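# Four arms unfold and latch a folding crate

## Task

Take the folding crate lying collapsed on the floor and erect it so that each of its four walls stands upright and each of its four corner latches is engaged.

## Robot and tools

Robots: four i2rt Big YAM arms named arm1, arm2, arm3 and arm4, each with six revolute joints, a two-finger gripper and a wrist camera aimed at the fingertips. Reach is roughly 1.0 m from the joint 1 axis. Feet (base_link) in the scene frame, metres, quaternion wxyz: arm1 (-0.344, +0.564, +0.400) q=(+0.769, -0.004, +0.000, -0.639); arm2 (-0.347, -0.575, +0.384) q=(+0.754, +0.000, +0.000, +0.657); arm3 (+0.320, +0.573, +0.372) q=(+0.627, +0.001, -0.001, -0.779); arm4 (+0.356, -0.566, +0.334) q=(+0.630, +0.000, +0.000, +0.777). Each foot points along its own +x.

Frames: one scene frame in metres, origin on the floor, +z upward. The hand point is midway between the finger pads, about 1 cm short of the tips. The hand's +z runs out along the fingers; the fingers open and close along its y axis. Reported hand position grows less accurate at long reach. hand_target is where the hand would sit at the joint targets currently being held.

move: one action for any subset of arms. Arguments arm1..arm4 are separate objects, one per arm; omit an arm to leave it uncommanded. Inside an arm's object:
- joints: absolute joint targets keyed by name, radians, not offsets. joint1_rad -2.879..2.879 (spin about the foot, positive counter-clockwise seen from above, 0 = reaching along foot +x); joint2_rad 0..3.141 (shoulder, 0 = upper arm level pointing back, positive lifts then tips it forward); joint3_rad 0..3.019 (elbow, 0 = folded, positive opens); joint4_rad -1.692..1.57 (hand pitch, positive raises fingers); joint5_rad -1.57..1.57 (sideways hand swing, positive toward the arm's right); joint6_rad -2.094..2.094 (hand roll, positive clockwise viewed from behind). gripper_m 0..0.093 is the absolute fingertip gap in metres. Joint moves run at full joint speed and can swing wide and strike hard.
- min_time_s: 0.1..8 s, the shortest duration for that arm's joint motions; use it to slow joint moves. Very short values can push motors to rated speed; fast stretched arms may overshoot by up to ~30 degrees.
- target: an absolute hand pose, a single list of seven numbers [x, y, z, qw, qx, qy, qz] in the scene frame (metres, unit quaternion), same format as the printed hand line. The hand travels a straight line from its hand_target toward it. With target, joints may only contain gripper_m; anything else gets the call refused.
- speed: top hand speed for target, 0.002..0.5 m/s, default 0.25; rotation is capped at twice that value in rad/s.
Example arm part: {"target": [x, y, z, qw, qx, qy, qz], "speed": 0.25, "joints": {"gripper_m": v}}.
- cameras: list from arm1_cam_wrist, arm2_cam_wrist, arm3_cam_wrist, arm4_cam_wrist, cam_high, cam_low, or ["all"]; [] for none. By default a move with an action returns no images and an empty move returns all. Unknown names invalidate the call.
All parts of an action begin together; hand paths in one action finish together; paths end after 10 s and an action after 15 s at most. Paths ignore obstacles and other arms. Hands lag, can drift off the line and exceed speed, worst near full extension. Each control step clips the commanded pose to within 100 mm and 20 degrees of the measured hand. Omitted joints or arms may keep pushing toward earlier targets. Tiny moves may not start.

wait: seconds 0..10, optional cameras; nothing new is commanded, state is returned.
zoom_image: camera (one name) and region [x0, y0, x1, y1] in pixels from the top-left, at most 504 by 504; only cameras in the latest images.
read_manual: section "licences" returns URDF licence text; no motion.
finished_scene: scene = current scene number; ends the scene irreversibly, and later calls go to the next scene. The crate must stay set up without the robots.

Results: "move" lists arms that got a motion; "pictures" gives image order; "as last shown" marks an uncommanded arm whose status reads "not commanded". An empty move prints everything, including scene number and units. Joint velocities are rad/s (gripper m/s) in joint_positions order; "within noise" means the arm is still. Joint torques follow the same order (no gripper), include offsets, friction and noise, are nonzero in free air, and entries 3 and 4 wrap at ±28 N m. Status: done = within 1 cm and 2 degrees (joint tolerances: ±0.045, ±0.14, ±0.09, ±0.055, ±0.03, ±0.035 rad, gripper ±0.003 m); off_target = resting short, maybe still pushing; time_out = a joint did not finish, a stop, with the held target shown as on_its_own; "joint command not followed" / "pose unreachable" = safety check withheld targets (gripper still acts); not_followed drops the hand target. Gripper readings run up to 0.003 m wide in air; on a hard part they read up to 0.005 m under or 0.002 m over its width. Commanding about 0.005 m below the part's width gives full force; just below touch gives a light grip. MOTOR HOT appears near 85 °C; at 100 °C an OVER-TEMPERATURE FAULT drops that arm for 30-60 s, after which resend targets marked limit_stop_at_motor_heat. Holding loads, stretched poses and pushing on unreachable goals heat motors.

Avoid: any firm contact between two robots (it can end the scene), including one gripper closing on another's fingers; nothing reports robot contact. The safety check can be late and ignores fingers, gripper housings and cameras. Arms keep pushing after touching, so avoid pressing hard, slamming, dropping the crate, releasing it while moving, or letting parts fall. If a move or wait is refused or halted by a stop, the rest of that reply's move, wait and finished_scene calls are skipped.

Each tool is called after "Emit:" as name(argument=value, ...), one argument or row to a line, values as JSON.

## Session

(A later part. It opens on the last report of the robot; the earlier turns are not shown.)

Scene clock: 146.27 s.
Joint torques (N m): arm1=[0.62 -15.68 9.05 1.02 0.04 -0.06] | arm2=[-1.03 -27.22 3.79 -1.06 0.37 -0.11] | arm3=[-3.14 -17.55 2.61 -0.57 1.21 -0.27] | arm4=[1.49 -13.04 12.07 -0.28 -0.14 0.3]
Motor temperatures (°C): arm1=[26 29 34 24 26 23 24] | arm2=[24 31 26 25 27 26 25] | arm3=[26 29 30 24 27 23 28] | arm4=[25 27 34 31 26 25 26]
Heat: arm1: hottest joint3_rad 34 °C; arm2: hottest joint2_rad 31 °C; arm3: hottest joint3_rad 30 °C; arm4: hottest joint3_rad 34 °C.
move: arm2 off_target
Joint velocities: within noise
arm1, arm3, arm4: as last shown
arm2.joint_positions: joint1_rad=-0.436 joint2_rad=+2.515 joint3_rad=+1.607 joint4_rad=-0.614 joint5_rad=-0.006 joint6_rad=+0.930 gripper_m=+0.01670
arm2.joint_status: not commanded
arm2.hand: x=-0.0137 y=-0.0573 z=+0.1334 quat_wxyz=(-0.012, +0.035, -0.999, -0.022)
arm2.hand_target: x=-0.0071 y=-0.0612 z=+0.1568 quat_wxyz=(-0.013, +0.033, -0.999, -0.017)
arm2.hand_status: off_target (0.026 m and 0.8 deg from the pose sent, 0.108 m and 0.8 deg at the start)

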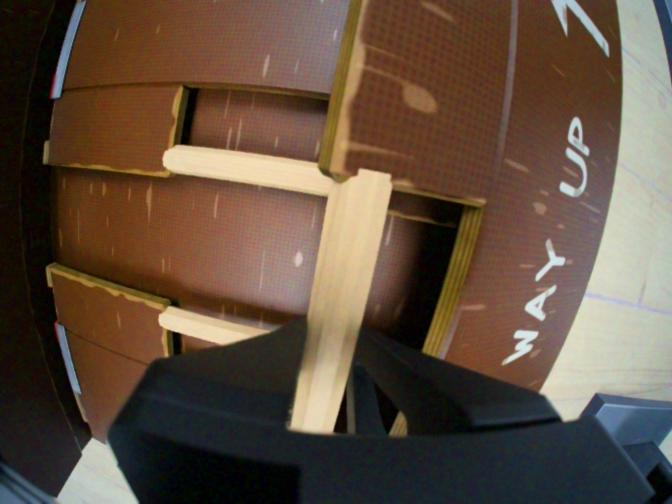

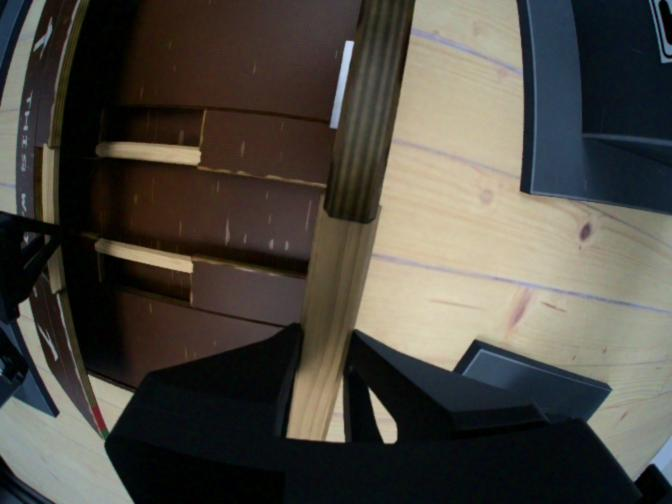

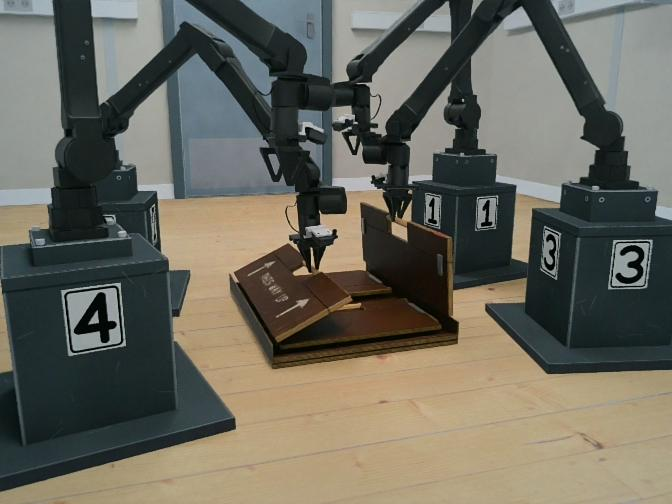

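Emit:
move(
  arm2={"target": [-0.002, -0.145, 0.225, 0.013, -0.031, 0.999, 0.016], "speed": 0.18},
)

Emit:
move(
  arm2={"target": [0.001, -0.2, 0.25, 0.013, -0.031, 0.999, 0.016], "speed": 0.15},
  cameras=["all"],
)

Scene clock: 149.13 s.
Joint torques (N m): arm1=[0.67 -15.21 9.21 0.84 0.09 -0.05] | arm2=[-2.9 -23 3.33 -0.9 0.89 -0.2] | arm3=[-3.72 -17.61 2.69 -0.42 1.25 -0.27] | arm4=[1.49 -12.98 12.07 -0.27 -0.14 0.29]
Motor temperatures (°C): arm1=[26 29 34 24 26 23 24] | arm2=[24 31 26 25 27 26 25] | arm3=[26 29 30 24 27 23 28] | arm4=[25 27 34 31 26 25 26]
Heat: arm1: hottest joint3_rad 34 °C; arm2: hottest joint2_rad 31 °C; arm3: hottest joint3_rad 30 °C; arm4: hottest joint3_rad 34 °C.
move: arm2 off_target
Joint velocities: within noise
arm1.joint_positions: joint1_rad=-0.013 joint2_rad=+1.663 joint3_rad=+0.945 joint4_rad=-0.927 joint5_rad=-0.005 joint6_rad=+0.120 gripper_m=+0.09396
arm1.joint_status: not commanded
arm1.hand: x=-0.2765 y=+0.1766 z=+0.4045 quat_wxyz=(+0.028, -0.688, -0.724, -0.020)
arm1.hand_target: x=-0.2687 y=+0.1541 z=+0.4189 quat_wxyz=(+0.005, -0.681, -0.733, -0.004)
arm1.hand_status: not commanded
arm2.joint_positions: joint1_rad=-0.505 joint2_rad=+2.252 joint3_rad=+1.340 joint4_rad=-0.587 joint5_rad=-0.024 joint6_rad=+0.858 gripper_m=+0.01669
arm2.joint_status: not commanded
arm2.hand: x=-0.0118 y=-0.1204 z=+0.2168 quat_wxyz=(-0.013, +0.036, -0.999, -0.036)
arm2.hand_target: x=-0.0026 y=-0.1428 z=+0.2248 quat_wxyz=(-0.012, +0.027, -0.999, -0.017)
arm2.hand_status: off_target (0.028 m and 2.3 deg from the pose sent, 0.127 m and 0.8 deg at the start)
arm3: as last shown
arm4.joint_positions: joint1_rad=+0.103 joint2_rad=+1.596 joint3_rad=+1.076 joint4_rad=-1.105 joint5_rad=-0.009 joint6_rad=+0.229 gripper_m=+0.09396
arm4.joint_status: not commanded
arm4.hand: x=+0.2271 y=-0.1690 z=+0.4046 quat_wxyz=(+0.017, +0.735, -0.678, +0.021)
arm4.hand_target: x=+0.2228 y=-0.1519 z=+0.4192 quat_wxyz=(+0.007, +0.728, -0.686, +0.002)
arm4.hand_status: not commanded
pictures: none

Scene clock: 150.20 s.
Joint torques (N m): arm1=[0.38 -15.74 9.31 0.79 0.08 -0.05] | arm2=[-3.02 -20.07 3.58 -0.05 0.99 -0.24] | arm3=[-3.66 -17.32 2.62 -0.42 1.21 -0.26] | arm4=[1.44 -13.04 12.08 -0.28 -0.14 0.29]
Motor temperatures (°C): arm1=[26 29 34 24 26 23 24] | arm2=[24 31 26 25 27 26 25] | arm3=[26 29 30 24 27 23 28] | arm4=[25 27 34 31 26 25 26]
Heat: arm1: hottest joint3_rad 34 °C; arm2: hottest joint2_rad 31 °C; arm3: hottest joint3_rad 30 °C; arm4: hottest joint3_rad 34 °C.
move: arm2 off_target
Joint velocities: within noise
arm1, arm3, arm4: as last shown
arm2.joint_positions: joint1_rad=-0.579 joint2_rad=+2.121 joint3_rad=+1.190 joint4_rad=-0.585 joint5_rad=-0.029 joint6_rad=+0.780 gripper_m=+0.01589
arm2.joint_status: not commanded
arm2.hand: x=-0.0097 y=-0.1799 z=+0.2484 quat_wxyz=(-0.009, +0.039, -0.999, -0.030)
arm2.hand_target: x=+0.0007 y=-0.1998 z=+0.2504 quat_wxyz=(-0.012, +0.030, -0.999, -0.016)
arm2.hand_status: off_target (0.023 m and 1.9 deg from the pose sent, 0.087 m and 2.3 deg at the start)
pictures: arm1_cam_wrist, arm2_cam_wrist, arm3_cam_wrist, arm4_cam_wrist, cam_high, cam_low

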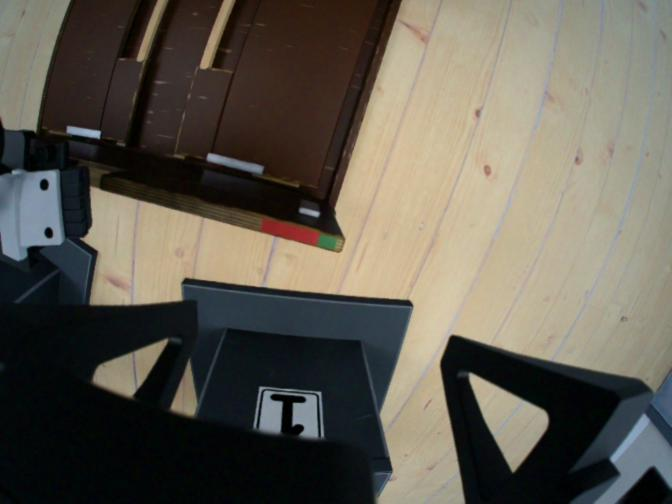

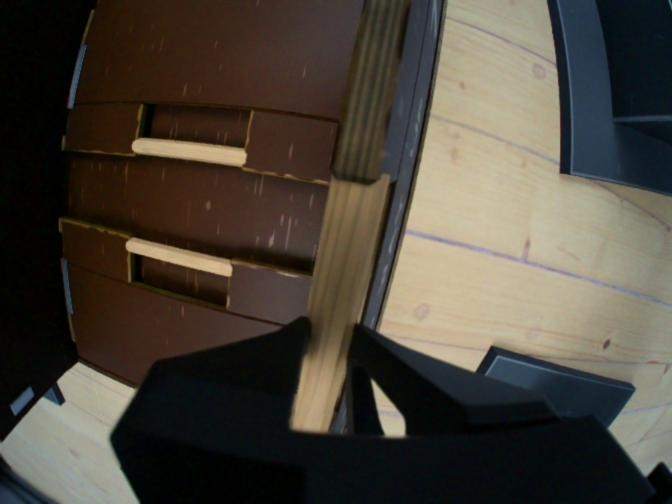

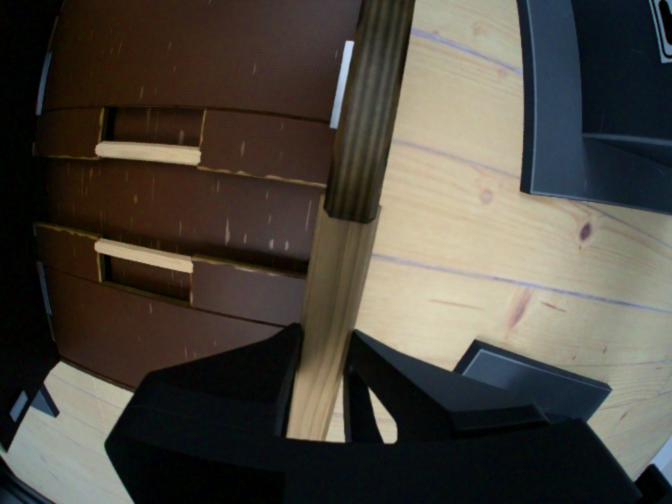

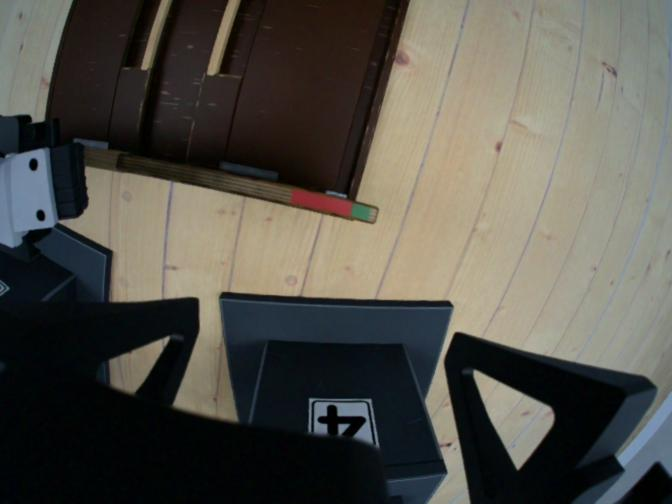

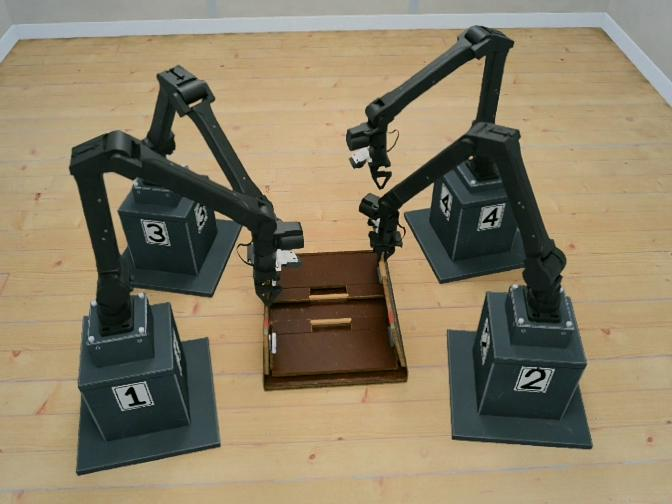

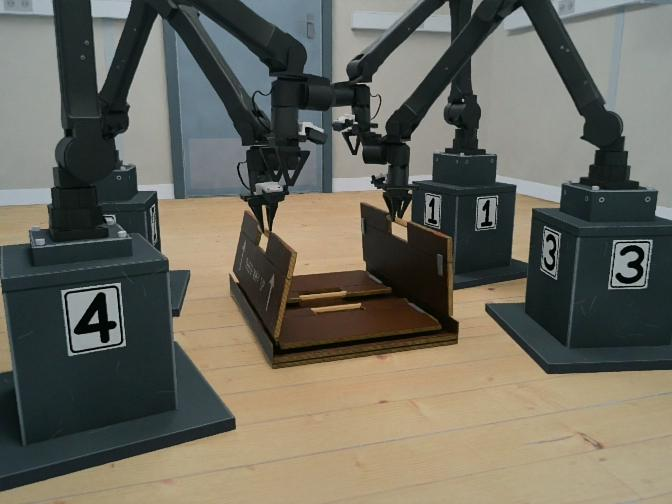

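Emit:
zoom_image(
  camera="arm1_cam_wrist",
  region=[40, 110, 380, 270],
)

Emit:
zoom_image(
  camera="cam_low",
  region=[220, 190, 470, 380],
)

Emit:
zoom_image(
  camera="cam_high",
  region=[240, 230, 430, 400],
)

Scaled by 1.482 from the camera's image (finer frame: 960x720).

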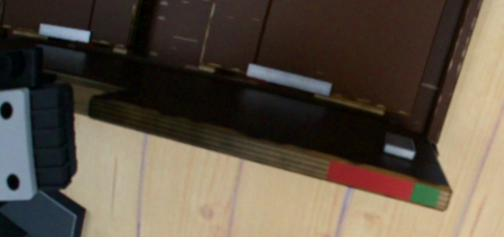

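Scaled by 2.016 from the camera's image (finer frame: 960x720).

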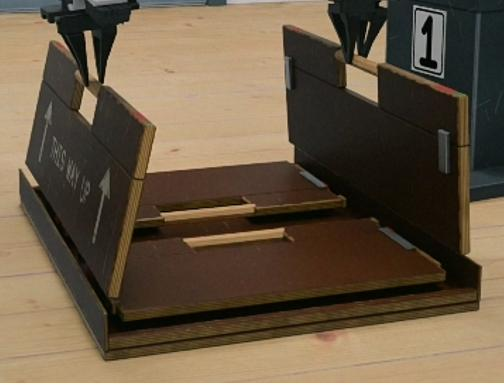

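Scaled by 2.653 from the camera's image (finer frame: 960x720).

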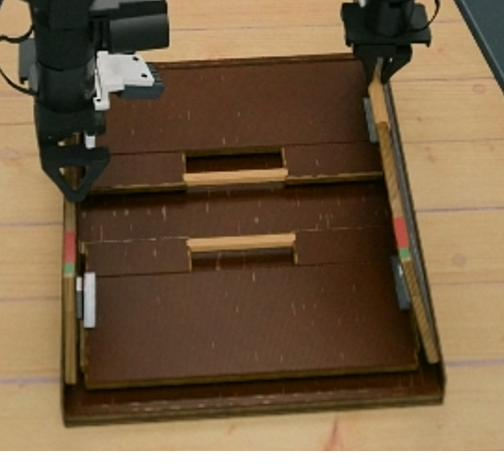

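Emit:
move(
  arm2={"target": [0.005, -0.258, 0.257, 0.013, -0.031, 0.999, 0.016], "speed": 0.12},
  arm1={"target": [-0.08, -0.032, 0.18, 0.02, 0.672, 0.74, -0.015], "speed": 0.25, "joints": {"gripper_m": 0.042}},
  arm4={"target": [0.1, -0.008, 0.27, -0.012, 0.731, -0.682, -0.015], "speed": 0.25, "joints": {"gripper_m": 0.042}},
  cameras=["all"],
)

Scene clock: 167.10 s.
Joint torques (N m): arm1=[0.09 -24.59 8.8 0.09 0.26 0.2] | arm2=[-5.19 -18.78 2.73 -0.06 1.06 -0.32] | arm3=[-3.66 -17.38 2.69 -0.43 1.2 -0.26] | arm4=[2.37 -18.96 11.58 0.05 0 0.29]
Motor temperatures (°C): arm1=[26 29 34 24 26 23 24] | arm2=[24 31 26 25 28 26 25] | arm3=[26 29 29 24 27 23 28] | arm4=[25 27 34 30 26 25 26]
Heat: arm1: hottest joint3_rad 34 °C; arm2: hottest joint2_rad 31 °C; arm3: hottest joint2_rad 29 °C; arm4: hottest joint3_rad 34 °C.
move: arm1 off_target; arm2 off_target; arm4 off_target
Joint velocities: within noise
arm1.joint_positions: joint1_rad=+0.234 joint2_rad=+2.510 joint3_rad=+1.687 joint4_rad=-0.726 joint5_rad=+0.005 joint6_rad=+0.307 gripper_m=+0.04206
arm1.joint_status: all done
arm1.hand: x=-0.0895 y=-0.0159 z=+0.1733 quat_wxyz=(-0.009, -0.667, -0.745, +0.011)
arm1.hand_target: x=-0.0810 y=-0.0297 z=+0.1785 quat_wxyz=(-0.019, -0.671, -0.741, +0.016)
arm1.hand_status: off_target (0.020 m and 1.6 deg from the pose sent, 0.364 m and 7.3 deg at the start)
arm2.joint_positions: joint1_rad=-0.641 joint2_rad=+2.048 joint3_rad=+1.076 joint4_rad=-0.533 joint5_rad=-0.033 joint6_rad=+0.700 gripper_m=+0.01313
arm2.joint_status: not commanded
arm2.hand: x=-0.0082 y=-0.2238 z=+0.2571 quat_wxyz=(-0.013, +0.047, -0.998, -0.035)
arm2.hand_target: x=+0.0037 y=-0.2559 z=+0.2567 quat_wxyz=(-0.013, +0.031, -0.999, -0.016)
arm2.hand_status: off_target (0.037 m and 2.8 deg from the pose sent, 0.080 m and 1.9 deg at the start)
arm3: as last shown
arm4.joint_positions: joint1_rad=+0.223 joint2_rad=+2.153 joint3_rad=+1.512 joint4_rad=-0.917 joint5_rad=+0.009 joint6_rad=+0.343 gripper_m=+0.04207
arm4.joint_status: all done
arm4.hand: x=+0.1090 y=-0.0237 z=+0.2677 quat_wxyz=(-0.007, +0.737, -0.675, -0.004)
arm4.hand_target: x=+0.0998 y=-0.0101 z=+0.2683 quat_wxyz=(-0.012, +0.733, -0.680, -0.014)
arm4.hand_status: off_target (0.018 m and 1.7 deg from the pose sent, 0.245 m and 5.3 deg at the start)
pictures: arm1_cam_wrist, arm2_cam_wrist, arm3_cam_wrist, arm4_cam_wrist, cam_high, cam_low

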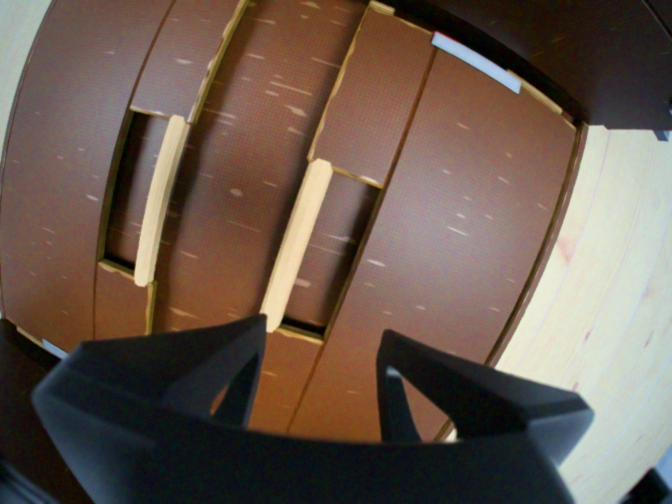

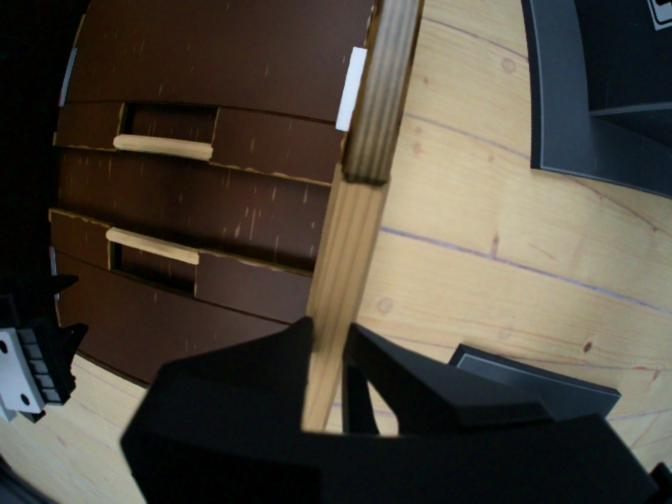

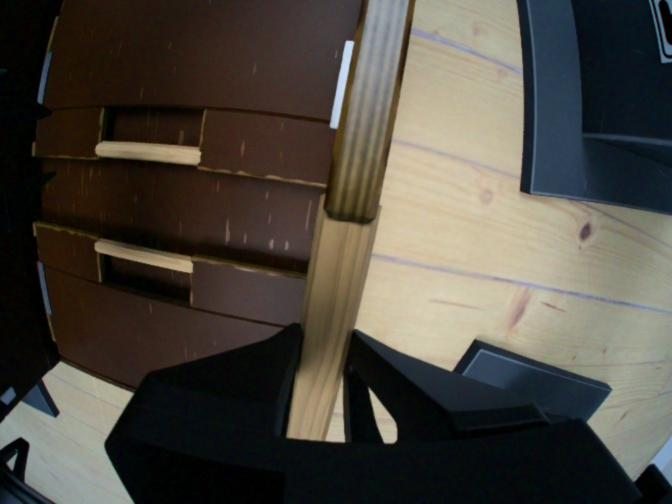

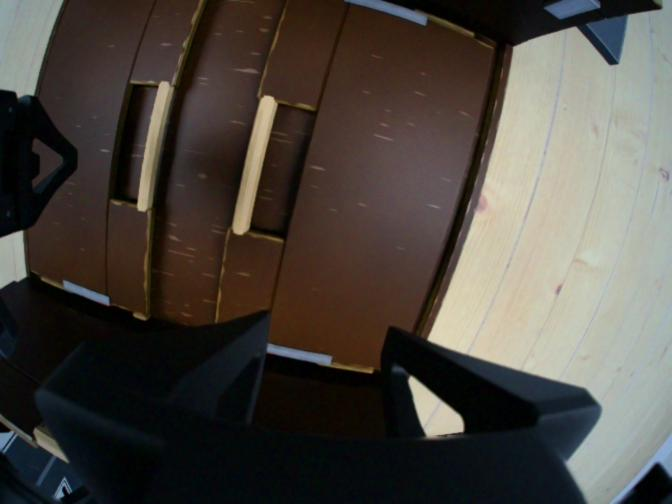

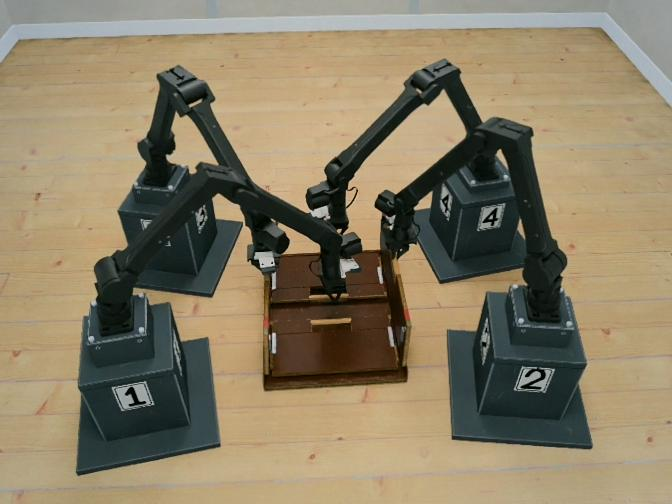

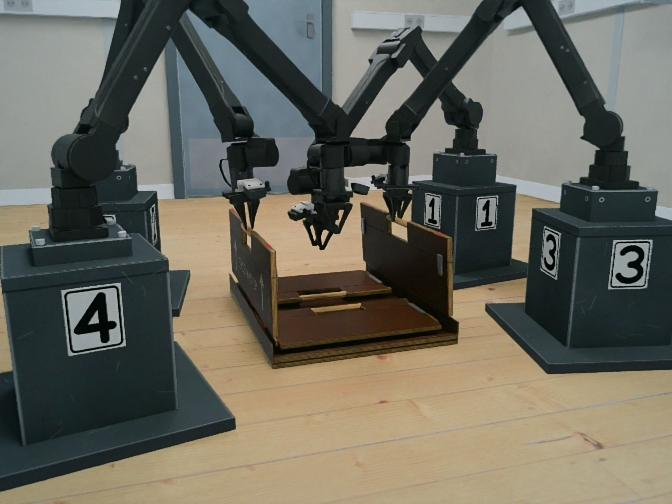

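Emit:
move(
  arm1={"target": [-0.0625, -0.031, 0.057, 0.011, 0.728, 0.685, -0.004], "speed": 0.15},
  cameras=["arm1_cam_wrist", "cam_low"],
)

Emit:
zoom_image(
  camera="cam_low",
  region=[220, 190, 470, 380],
)

Scene clock: 181.97 s.
Joint torques (N m): arm1=[-0.85 -27.58 5.7 0.38 0.21 -0.01] | arm2=[-5.13 -18.78 2.7 -0.06 1.06 -0.32] | arm3=[-3.43 -17.79 2.74 -0.42 1.22 -0.26] | arm4=[2.14 -18.96 11.56 0.06 -0.01 0.29]
Motor temperatures (°C): arm1=[26 30 34 24 26 23 24] | arm2=[24 30 25 25 28 26 26] | arm3=[26 29 29 24 28 23 28] | arm4=[25 27 33 30 26 25 26]
Heat: arm1: hottest joint3_rad 34 °C; arm2: hottest joint2_rad 30 °C; arm3: hottest joint2_rad 29 °C; arm4: hottest joint3_rad 33 °C.
move: arm1 not_followed
Joint velocities: within noise
arm1.joint_positions: joint1_rad=+0.238 joint2_rad=+2.639 joint3_rad=+1.764 joint4_rad=-0.700 joint5_rad=+0.002 joint6_rad=+0.390 gripper_m=+0.04206
arm1.joint_status: not commanded
arm1.on_its_own: joint6_rad is held at +0.384, not at its first target +0.322
arm1.hand: x=-0.0878 y=-0.0125 z=+0.1142 quat_wxyz=(+0.002, -0.695, -0.719, +0.004)
arm1.hand_target: x=-0.0861 y=-0.0181 z=+0.1219 quat_wxyz=(-0.003, -0.694, -0.720, +0.007)
arm1.hand_status: not_followed (0.065 m and 5.6 deg from the pose sent, 0.120 m and 9.9 deg at the start)
arm2: as last shown
arm3.joint_positions: joint1_rad=-0.566 joint2_rad=+2.098 joint3_rad=+1.249 joint4_rad=-0.679 joint5_rad=-0.029 joint6_rad=+0.741 gripper_m=+0.01619
arm3.joint_status: not commanded
arm3.hand: x=-0.0524 y=+0.1910 z=+0.2599 quat_wxyz=(-0.025, -0.999, -0.025, +0.004)
arm3.hand_target: x=-0.0565 y=+0.2216 z=+0.2555 quat_wxyz=(+0.000, -1.000, -0.021, -0.001)
arm3.hand_status: not commanded
arm4.joint_positions: joint1_rad=+0.218 joint2_rad=+2.153 joint3_rad=+1.512 joint4_rad=-0.917 joint5_rad=+0.011 joint6_rad=+0.343 gripper_m=+0.04207
arm4.joint_status: not commanded
arm4.hand: x=+0.1118 y=-0.0225 z=+0.2677 quat_wxyz=(-0.007, +0.736, -0.677, -0.004)
arm4.hand_target: x=+0.1025 y=-0.0088 z=+0.2683 quat_wxyz=(-0.013, +0.731, -0.682, -0.014)
arm4.hand_status: not commanded
pose unreachable (arm1 arm): on one or more control steps of this call this arm could not follow its commanded pose, so it was not sent that pose on those steps. On the call's last step it was still not sent that pose. It may still have moved: this result reports where it is.
cause: moving toward the commanded pose would bring a part of the arm too close to another arm (this arm's forearm (the part past joint 3) and the arm3 arm's wrist (the part past joint 4), 16 mm apart when this arm was first held).

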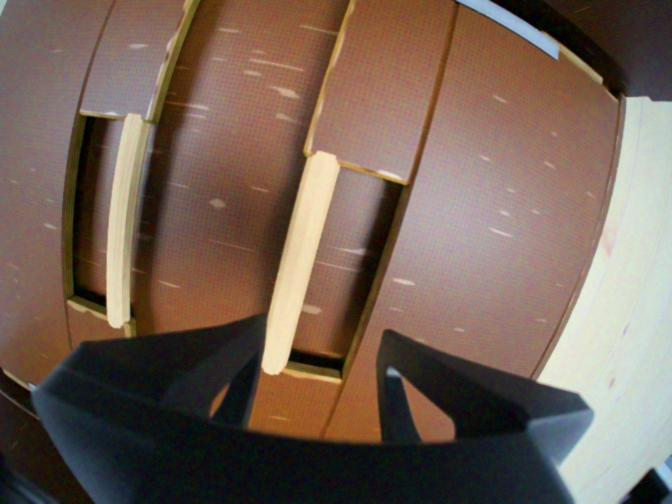

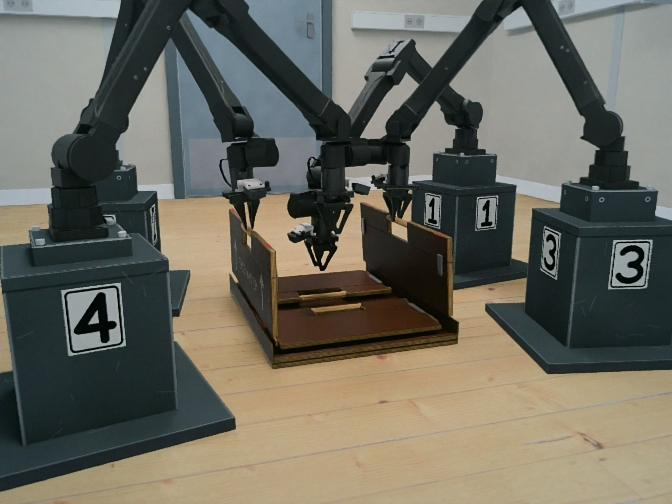

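Scaled by 2.016 from the camera's image (finer frame: 960x720).

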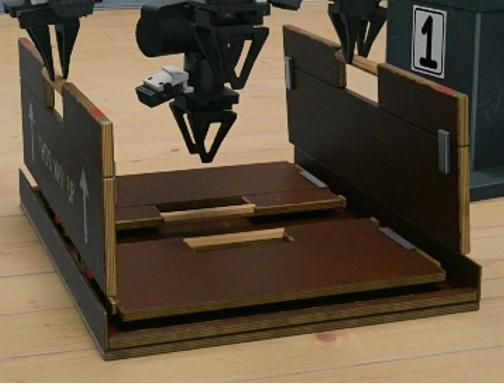

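Emit:
move(
  arm3={"joints": {"gripper_m": 0.036}},
  arm2={"joints": {"gripper_m": 0.036}},
  cameras=["arm2_cam_wrist", "arm3_cam_wrist"],
)

Scene clock: 185.57 s.
Joint torques (N m): arm1=[-0.73 -27.16 5.5 0.46 0.17 0.03] | arm2=[-3.84 -18.32 3.48 -0.08 0.97 -0.13] | arm3=[-1.61 -16.91 3.64 -0.12 0.35 -0.03] | arm4=[2.14 -18.96 11.58 0.06 -0.01 0.3]
Motor temperatures (°C): arm1=[26 30 34 24 26 23 24] | arm2=[24 30 25 25 28 26 26] | arm3=[26 29 29 24 28 23 28] | arm4=[25 27 33 30 26 25 26]
Heat: arm1: hottest joint3_rad 34 °C; arm2: hottest joint2_rad 30 °C; arm3: hottest joint2_rad 29 °C; arm4: hottest joint3_rad 33 °C.
move: arm2 done; arm3 done
Joint velocities: within noise
arm1, arm4: as last shown
arm1.on_its_own: joint6_rad is held at +0.384, not at its first target +0.322
arm2.joint_positions: joint1_rad=-0.657 joint2_rad=+2.044 joint3_rad=+1.064 joint4_rad=-0.535 joint5_rad=-0.032 joint6_rad=+0.674 gripper_m=+0.03593
arm2.joint_status: all done
arm2.hand: x=-0.0071 y=-0.2336 z=+0.2564 quat_wxyz=(-0.011, +0.052, -0.998, -0.031)
arm2.hand_target: x=+0.0035 y=-0.2564 z=+0.2568 quat_wxyz=(-0.012, +0.035, -0.999, -0.016)
arm2.hand_status: not commanded
arm3.joint_positions: joint1_rad=-0.590 joint2_rad=+2.094 joint3_rad=+1.234 joint4_rad=-0.696 joint5_rad=-0.006 joint6_rad=+0.718 gripper_m=+0.03592
arm3.joint_status: all done
arm3.hand: x=-0.0560 y=+0.2112 z=+0.2573 quat_wxyz=(-0.007, -1.000, -0.024, +0.002)
arm3.hand_target: x=-0.0548 y=+0.2226 z=+0.2556 quat_wxyz=(+0.002, -1.000, -0.022, -0.004)
arm3.hand_status: not commanded

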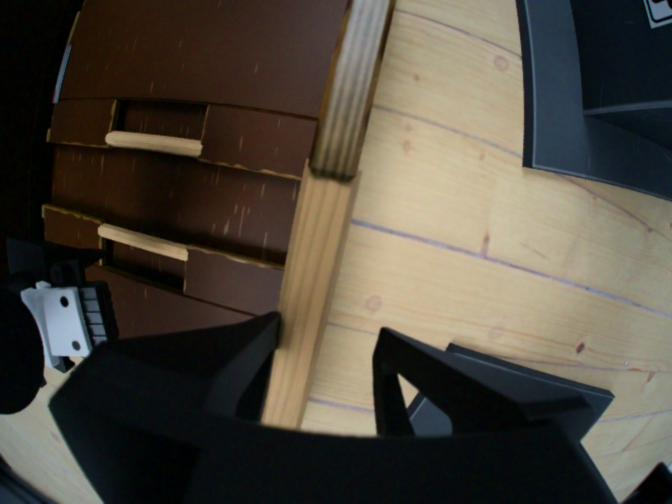

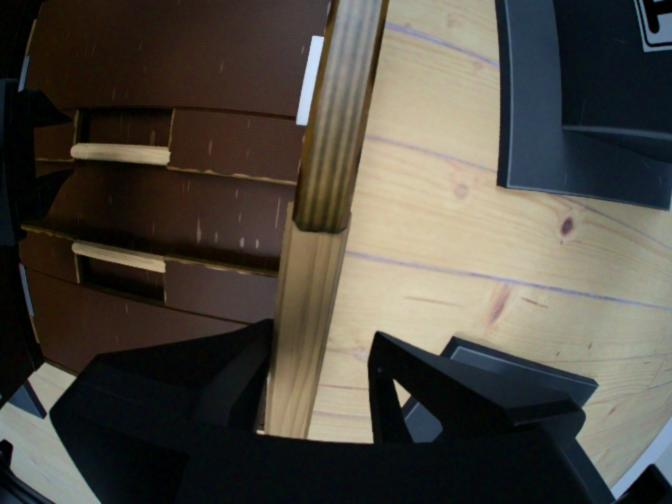

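Emit:
move(
  arm3={"target": [-0.055, 0.206, 0.256, 0, 0.9997, 0.022, 0], "speed": 0.1},
  arm2={"target": [0.004, -0.238, 0.257, 0.012, -0.035, 0.999, 0.016], "speed": 0.1},
  cameras=["arm2_cam_wrist", "arm3_cam_wrist", "cam_low"],
)

Scene clock: 189.13 s.
Joint torques (N m): arm1=[-0.15 -27.28 5.41 0.47 0.21 0.02] | arm2=[-1.38 -16.79 5.76 -0.27 0.87 0.11] | arm3=[0.03 -15.79 5.91 -0.35 0.35 0.1] | arm4=[2.14 -18.96 11.56 0.06 -0.01 0.29]
Motor temperatures (°C): arm1=[26 30 34 24 26 23 24] | arm2=[24 30 25 24 28 26 26] | arm3=[26 29 29 24 27 23 28] | arm4=[25 27 33 30 26 25 26]
Heat: arm1: hottest joint3_rad 34 °C; arm2: hottest joint2_rad 30 °C; arm3: hottest joint2_rad 29 °C; arm4: hottest joint3_rad 33 °C.
move: arm2 off_target; arm3 done
Joint velocities: within noise
arm1, arm4: as last shown
arm1.on_its_own: joint6_rad is held at +0.384, not at its first target +0.322
arm2.joint_positions: joint1_rad=-0.655 joint2_rad=+2.044 joint3_rad=+1.071 joint4_rad=-0.553 joint5_rad=-0.029 joint6_rad=+0.684 gripper_m=+0.03593
arm2.joint_status: not commanded
arm2.hand: x=-0.0074 y=-0.2336 z=+0.2579 quat_wxyz=(-0.008, +0.048, -0.998, -0.026)
arm2.hand_target: x=+0.0028 y=-0.2382 z=+0.2569 quat_wxyz=(-0.011, +0.036, -0.999, -0.016)
arm2.hand_status: off_target (0.012 m and 1.9 deg from the pose sent, 0.012 m and 2.6 deg at the start)
arm3.joint_positions: joint1_rad=-0.589 joint2_rad=+2.094 joint3_rad=+1.234 joint4_rad=-0.698 joint5_rad=-0.003 joint6_rad=+0.724 gripper_m=+0.03592
arm3.joint_status: not commanded
arm3.hand: x=-0.0556 y=+0.2113 z=+0.2573 quat_wxyz=(-0.005, -1.000, -0.021, +0.002)
arm3.hand_target: x=-0.0549 y=+0.2060 z=+0.2560 quat_wxyz=(+0.000, -1.000, -0.022, +0.001)
arm3.hand_status: done (0.005 m and 0.7 deg from the pose sent, 0.005 m and 0.8 deg at the start)

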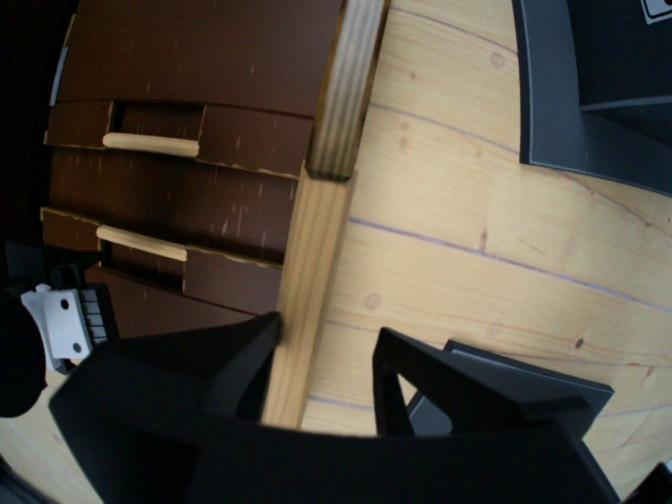

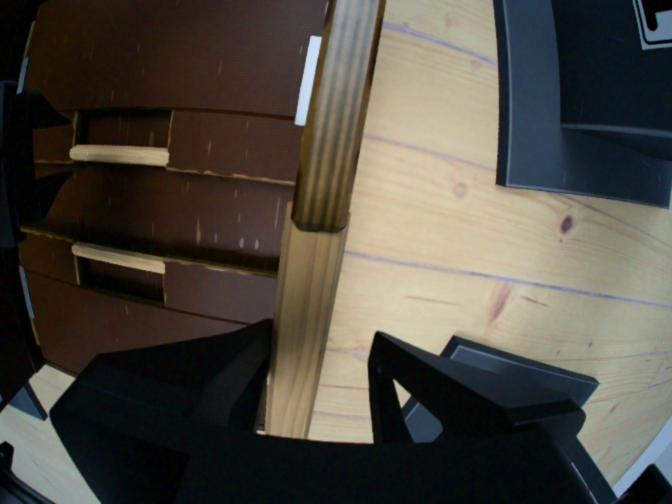

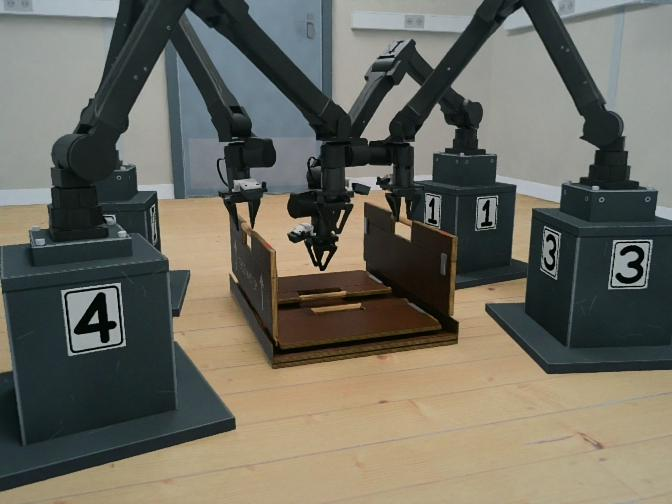

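Emit:
move(
  arm3={"target": [-0.055, 0.186, 0.256, 0, 0.9997, 0.022, 0], "speed": 0.1},
  arm2={"target": [0.004, -0.216, 0.257, 0.012, -0.035, 0.999, 0.016], "speed": 0.1},
  cameras=["arm2_cam_wrist", "arm3_cam_wrist"],
)

Scene clock: 191.67 s.
Joint torques (N m): arm1=[-0.79 -26.7 5.61 0.61 0.2 0.02] | arm2=[-0.09 -16.79 6.45 0.01 0.34 0.1] | arm3=[0.03 -14.51 7.06 -0.28 0.3 0.16] | arm4=[2.14 -18.96 11.58 0.05 -0.01 0.29]
Motor temperatures (°C): arm1=[26 30 33 24 26 23 24] | arm2=[24 29 25 24 28 26 25] | arm3=[26 29 29 24 27 23 28] | arm4=[25 27 33 30 26 25 26]
Heat: arm1: hottest joint3_rad 33 °C; arm2: hottest joint2_rad 29 °C; arm3: hottest joint2_rad 29 °C; arm4: hottest joint3_rad 33 °C.
move: arm2 off_target; arm3 off_target
Joint velocities: within noise
arm1, arm4: as last shown
arm1.on_its_own: joint6_rad is held at +0.384, not at its first target +0.322
arm2.joint_positions: joint1_rad=-0.640 joint2_rad=+2.064 joint3_rad=+1.114 joint4_rad=-0.590 joint5_rad=-0.013 joint6_rad=+0.715 gripper_m=+0.03593
arm2.joint_status: not commanded
arm2.hand: x=-0.0038 y=-0.2233 z=+0.2580 quat_wxyz=(-0.007, +0.040, -0.999, -0.016)
arm2.hand_target: x=+0.0035 y=-0.2174 z=+0.2568 quat_wxyz=(-0.011, +0.035, -0.999, -0.014)
arm2.hand_status: off_target (0.011 m and 0.8 deg from the pose sent, 0.021 m and 1.9 deg at the start)
arm3.joint_positions: joint1_rad=-0.560 joint2_rad=+2.096 joint3_rad=+1.269 joint4_rad=-0.725 joint5_rad=-0.001 joint6_rad=+0.748 gripper_m=+0.03592
arm3.joint_status: not commanded
arm3.hand: x=-0.0532 y=+0.1924 z=+0.2655 quat_wxyz=(-0.007, -1.000, -0.023, +0.005)
arm3.hand_target: x=-0.0544 y=+0.1867 z=+0.2558 quat_wxyz=(+0.000, -1.000, -0.022, +0.000)
arm3.hand_status: off_target (0.012 m and 1.0 deg from the pose sent, 0.025 m and 0.7 deg at the start)

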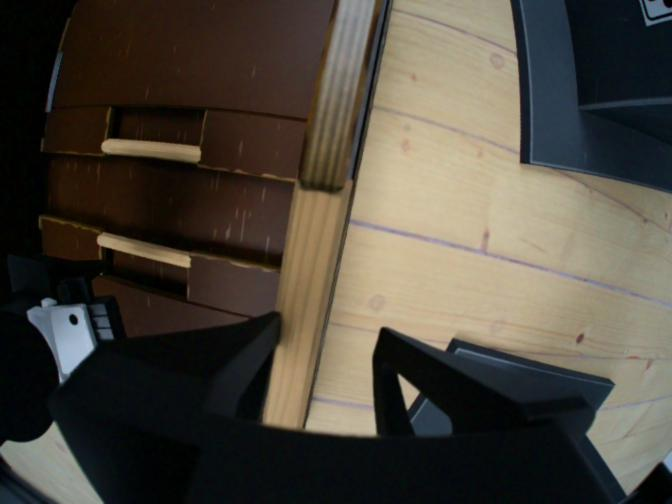

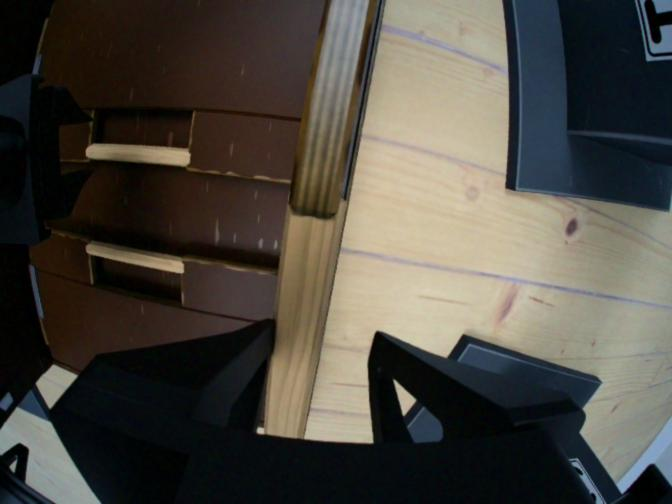

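Emit:
move(
  arm3={"target": [-0.055, 0.245, 0.256, 0, 0.9997, 0.022, 0], "speed": 0.12},
  arm2={"target": [0.004, -0.272, 0.257, 0.012, -0.035, 0.999, 0.016], "speed": 0.12},
)

Emit:
move(
  arm3={"target": [-0.055, 0.203, 0.256, 0, 0.9997, 0.022, 0], "speed": 0.12},
  arm2={"target": [0.004, -0.228, 0.257, 0.012, -0.035, 0.999, 0.016], "speed": 0.12},
  cameras=["arm2_cam_wrist", "arm3_cam_wrist", "cam_low"],
)

Scene clock: 195.60 s.
Joint torques (N m): arm1=[-0.5 -26.87 6.75 1.03 0.32 0.05] | arm2=[0.26 -17.55 4.62 0.53 0.08 -0.12] | arm3=[-3.84 -17.49 2.24 -0.31 0.85 -0.07] | arm4=[2.14 -18.96 11.58 0.05 -0.01 0.3]
Motor temperatures (°C): arm1=[26 31 33 24 26 23 24] | arm2=[24 29 25 24 28 26 25] | arm3=[26 28 29 24 27 23 28] | arm4=[25 27 33 30 26 25 26]
Heat: arm1: hottest joint3_rad 33 °C; arm2: hottest joint2_rad 29 °C; arm3: hottest joint3_rad 29 °C; arm4: hottest joint3_rad 33 °C.
move: arm2 done; arm3 off_target
Joint velocities: within noise
arm1.joint_positions: joint1_rad=+0.243 joint2_rad=+2.637 joint3_rad=+1.746 joint4_rad=-0.712 joint5_rad=-0.001 joint6_rad=+0.395 gripper_m=+0.04206
arm1.joint_status: not commanded
arm1.on_its_own: joint6_rad is held at +0.384, not at its first target +0.322
arm1.hand: x=-0.0898 y=+0.0002 z=+0.1107 quat_wxyz=(+0.015, -0.695, -0.718, -0.002)
arm1.hand_target: x=-0.0867 y=-0.0181 z=+0.1217 quat_wxyz=(-0.003, -0.696, -0.718, +0.007)
arm1.hand_status: not commanded
arm2.joint_positions: joint1_rad=-0.729 joint2_rad=+2.027 joint3_rad=+1.013 joint4_rad=-0.538 joint5_rad=-0.012 joint6_rad=+0.658 gripper_m=+0.03594
arm2.joint_status: not commanded
arm2.hand: x=-0.0002 y=-0.2778 z=+0.2529 quat_wxyz=(-0.004, +0.024, -1.000, -0.011)
arm2.hand_target: x=+0.0038 y=-0.2715 z=+0.2571 quat_wxyz=(-0.012, +0.031, -0.999, -0.016)
arm2.hand_status: done (0.008 m and 1.7 deg from the pose sent, 0.049 m and 0.8 deg at the start)
arm3.joint_positions: joint1_rad=-0.594 joint2_rad=+2.073 joint3_rad=+1.196 joint4_rad=-0.649 joint5_rad=-0.020 joint6_rad=+0.695 gripper_m=+0.03596
arm3.joint_status: not commanded
arm3.hand: x=-0.0528 y=+0.2132 z=+0.2587 quat_wxyz=(-0.022, -0.999, -0.034, +0.009)
arm3.hand_target: x=-0.0556 y=+0.2428 z=+0.2557 quat_wxyz=(-0.003, -1.000, -0.021, +0.002)
arm3.hand_status: off_target (0.032 m and 3.1 deg from the pose sent, 0.054 m and 1.0 deg at the start)
arm4: as last shown
pictures: none

Scene clock: 196.70 s.
Joint torques (N m): arm1=[-0.85 -27.22 6.67 0.92 0.31 0.03] | arm2=[-0.67 -16.97 6.27 0.01 0.15 0.04] | arm3=[0.09 -14.51 7.12 -0.27 0.33 0.16] | arm4=[2.14 -18.96 11.58 0.05 -0.01 0.3]
Motor temperatures (°C): arm1=[26 31 33 24 26 23 24] | arm2=[24 29 25 24 28 26 25] | arm3=[26 28 29 24 27 23 28] | arm4=[25 27 33 30 26 25 26]
Heat: arm1: hottest joint3_rad 33 °C; arm2: hottest joint2_rad 29 °C; arm3: hottest joint3_rad 29 °C; arm4: hottest joint3_rad 33 °C.
move: arm2 off_target; arm3 off_target
Joint velocities: within noise
arm1, arm4: as last shown
arm1.on_its_own: joint6_rad is held at +0.384, not at its first target +0.322
arm2.joint_positions: joint1_rad=-0.658 joint2_rad=+2.055 joint3_rad=+1.087 joint4_rad=-0.571 joint5_rad=-0.010 joint6_rad=+0.700 gripper_m=+0.03594
arm2.joint_status: not commanded
arm2.hand: x=-0.0031 y=-0.2360 z=+0.2562 quat_wxyz=(-0.009, +0.038, -0.999, -0.015)
arm2.hand_target: x=+0.0052 y=-0.2298 z=+0.2571 quat_wxyz=(-0.012, +0.033, -0.999, -0.016)
arm2.hand_status: off_target (0.011 m and 0.6 deg from the pose sent, 0.050 m and 1.7 deg at the start)
arm3.joint_positions: joint1_rad=-0.584 joint2_rad=+2.075 joint3_rad=+1.226 joint4_rad=-0.711 joint5_rad=-0.001 joint6_rad=+0.724 gripper_m=+0.03596
arm3.joint_status: not commanded
arm3.hand: x=-0.0521 y=+0.2117 z=+0.2653 quat_wxyz=(-0.004, -1.000, -0.023, +0.002)
arm3.hand_target: x=-0.0537 y=+0.2043 z=+0.2566 quat_wxyz=(+0.002, -1.000, -0.023, -0.002)
arm3.hand_status: off_target (0.013 m and 0.6 deg from the pose sent, 0.011 m and 3.1 deg at the start)

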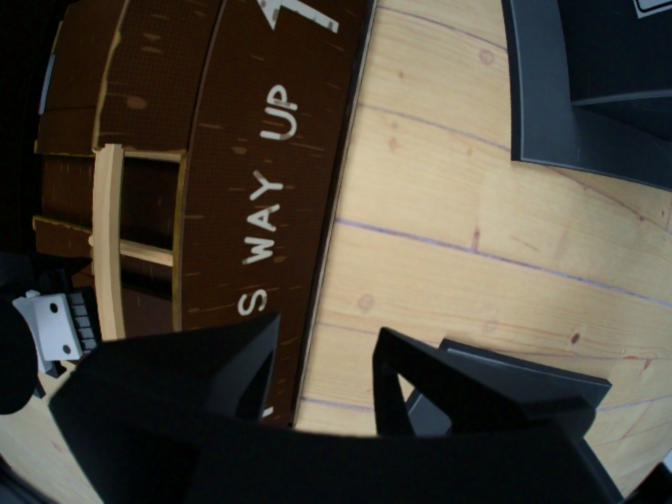

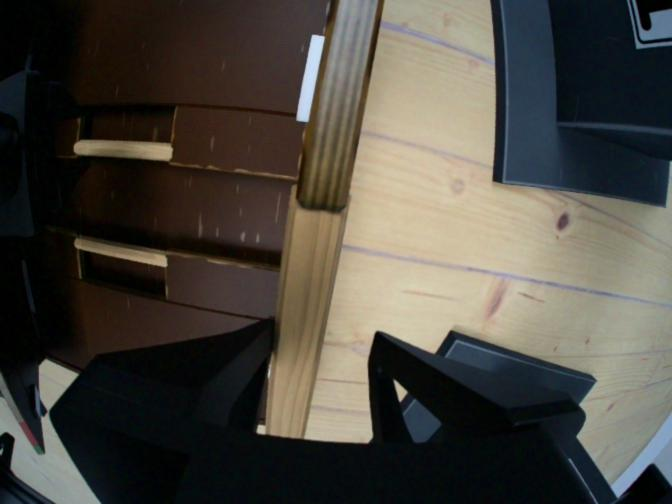

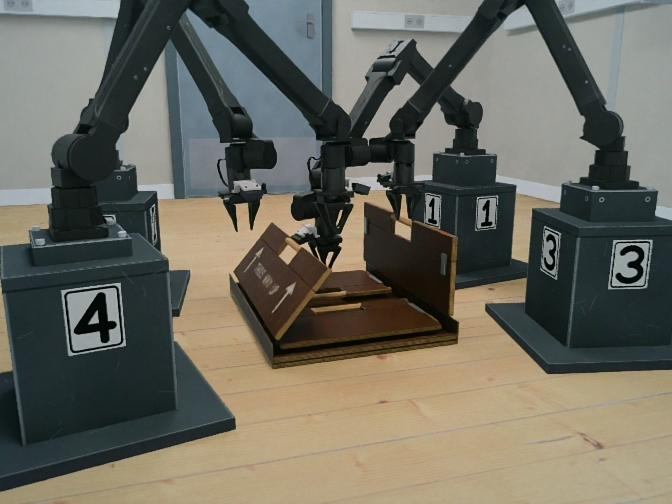

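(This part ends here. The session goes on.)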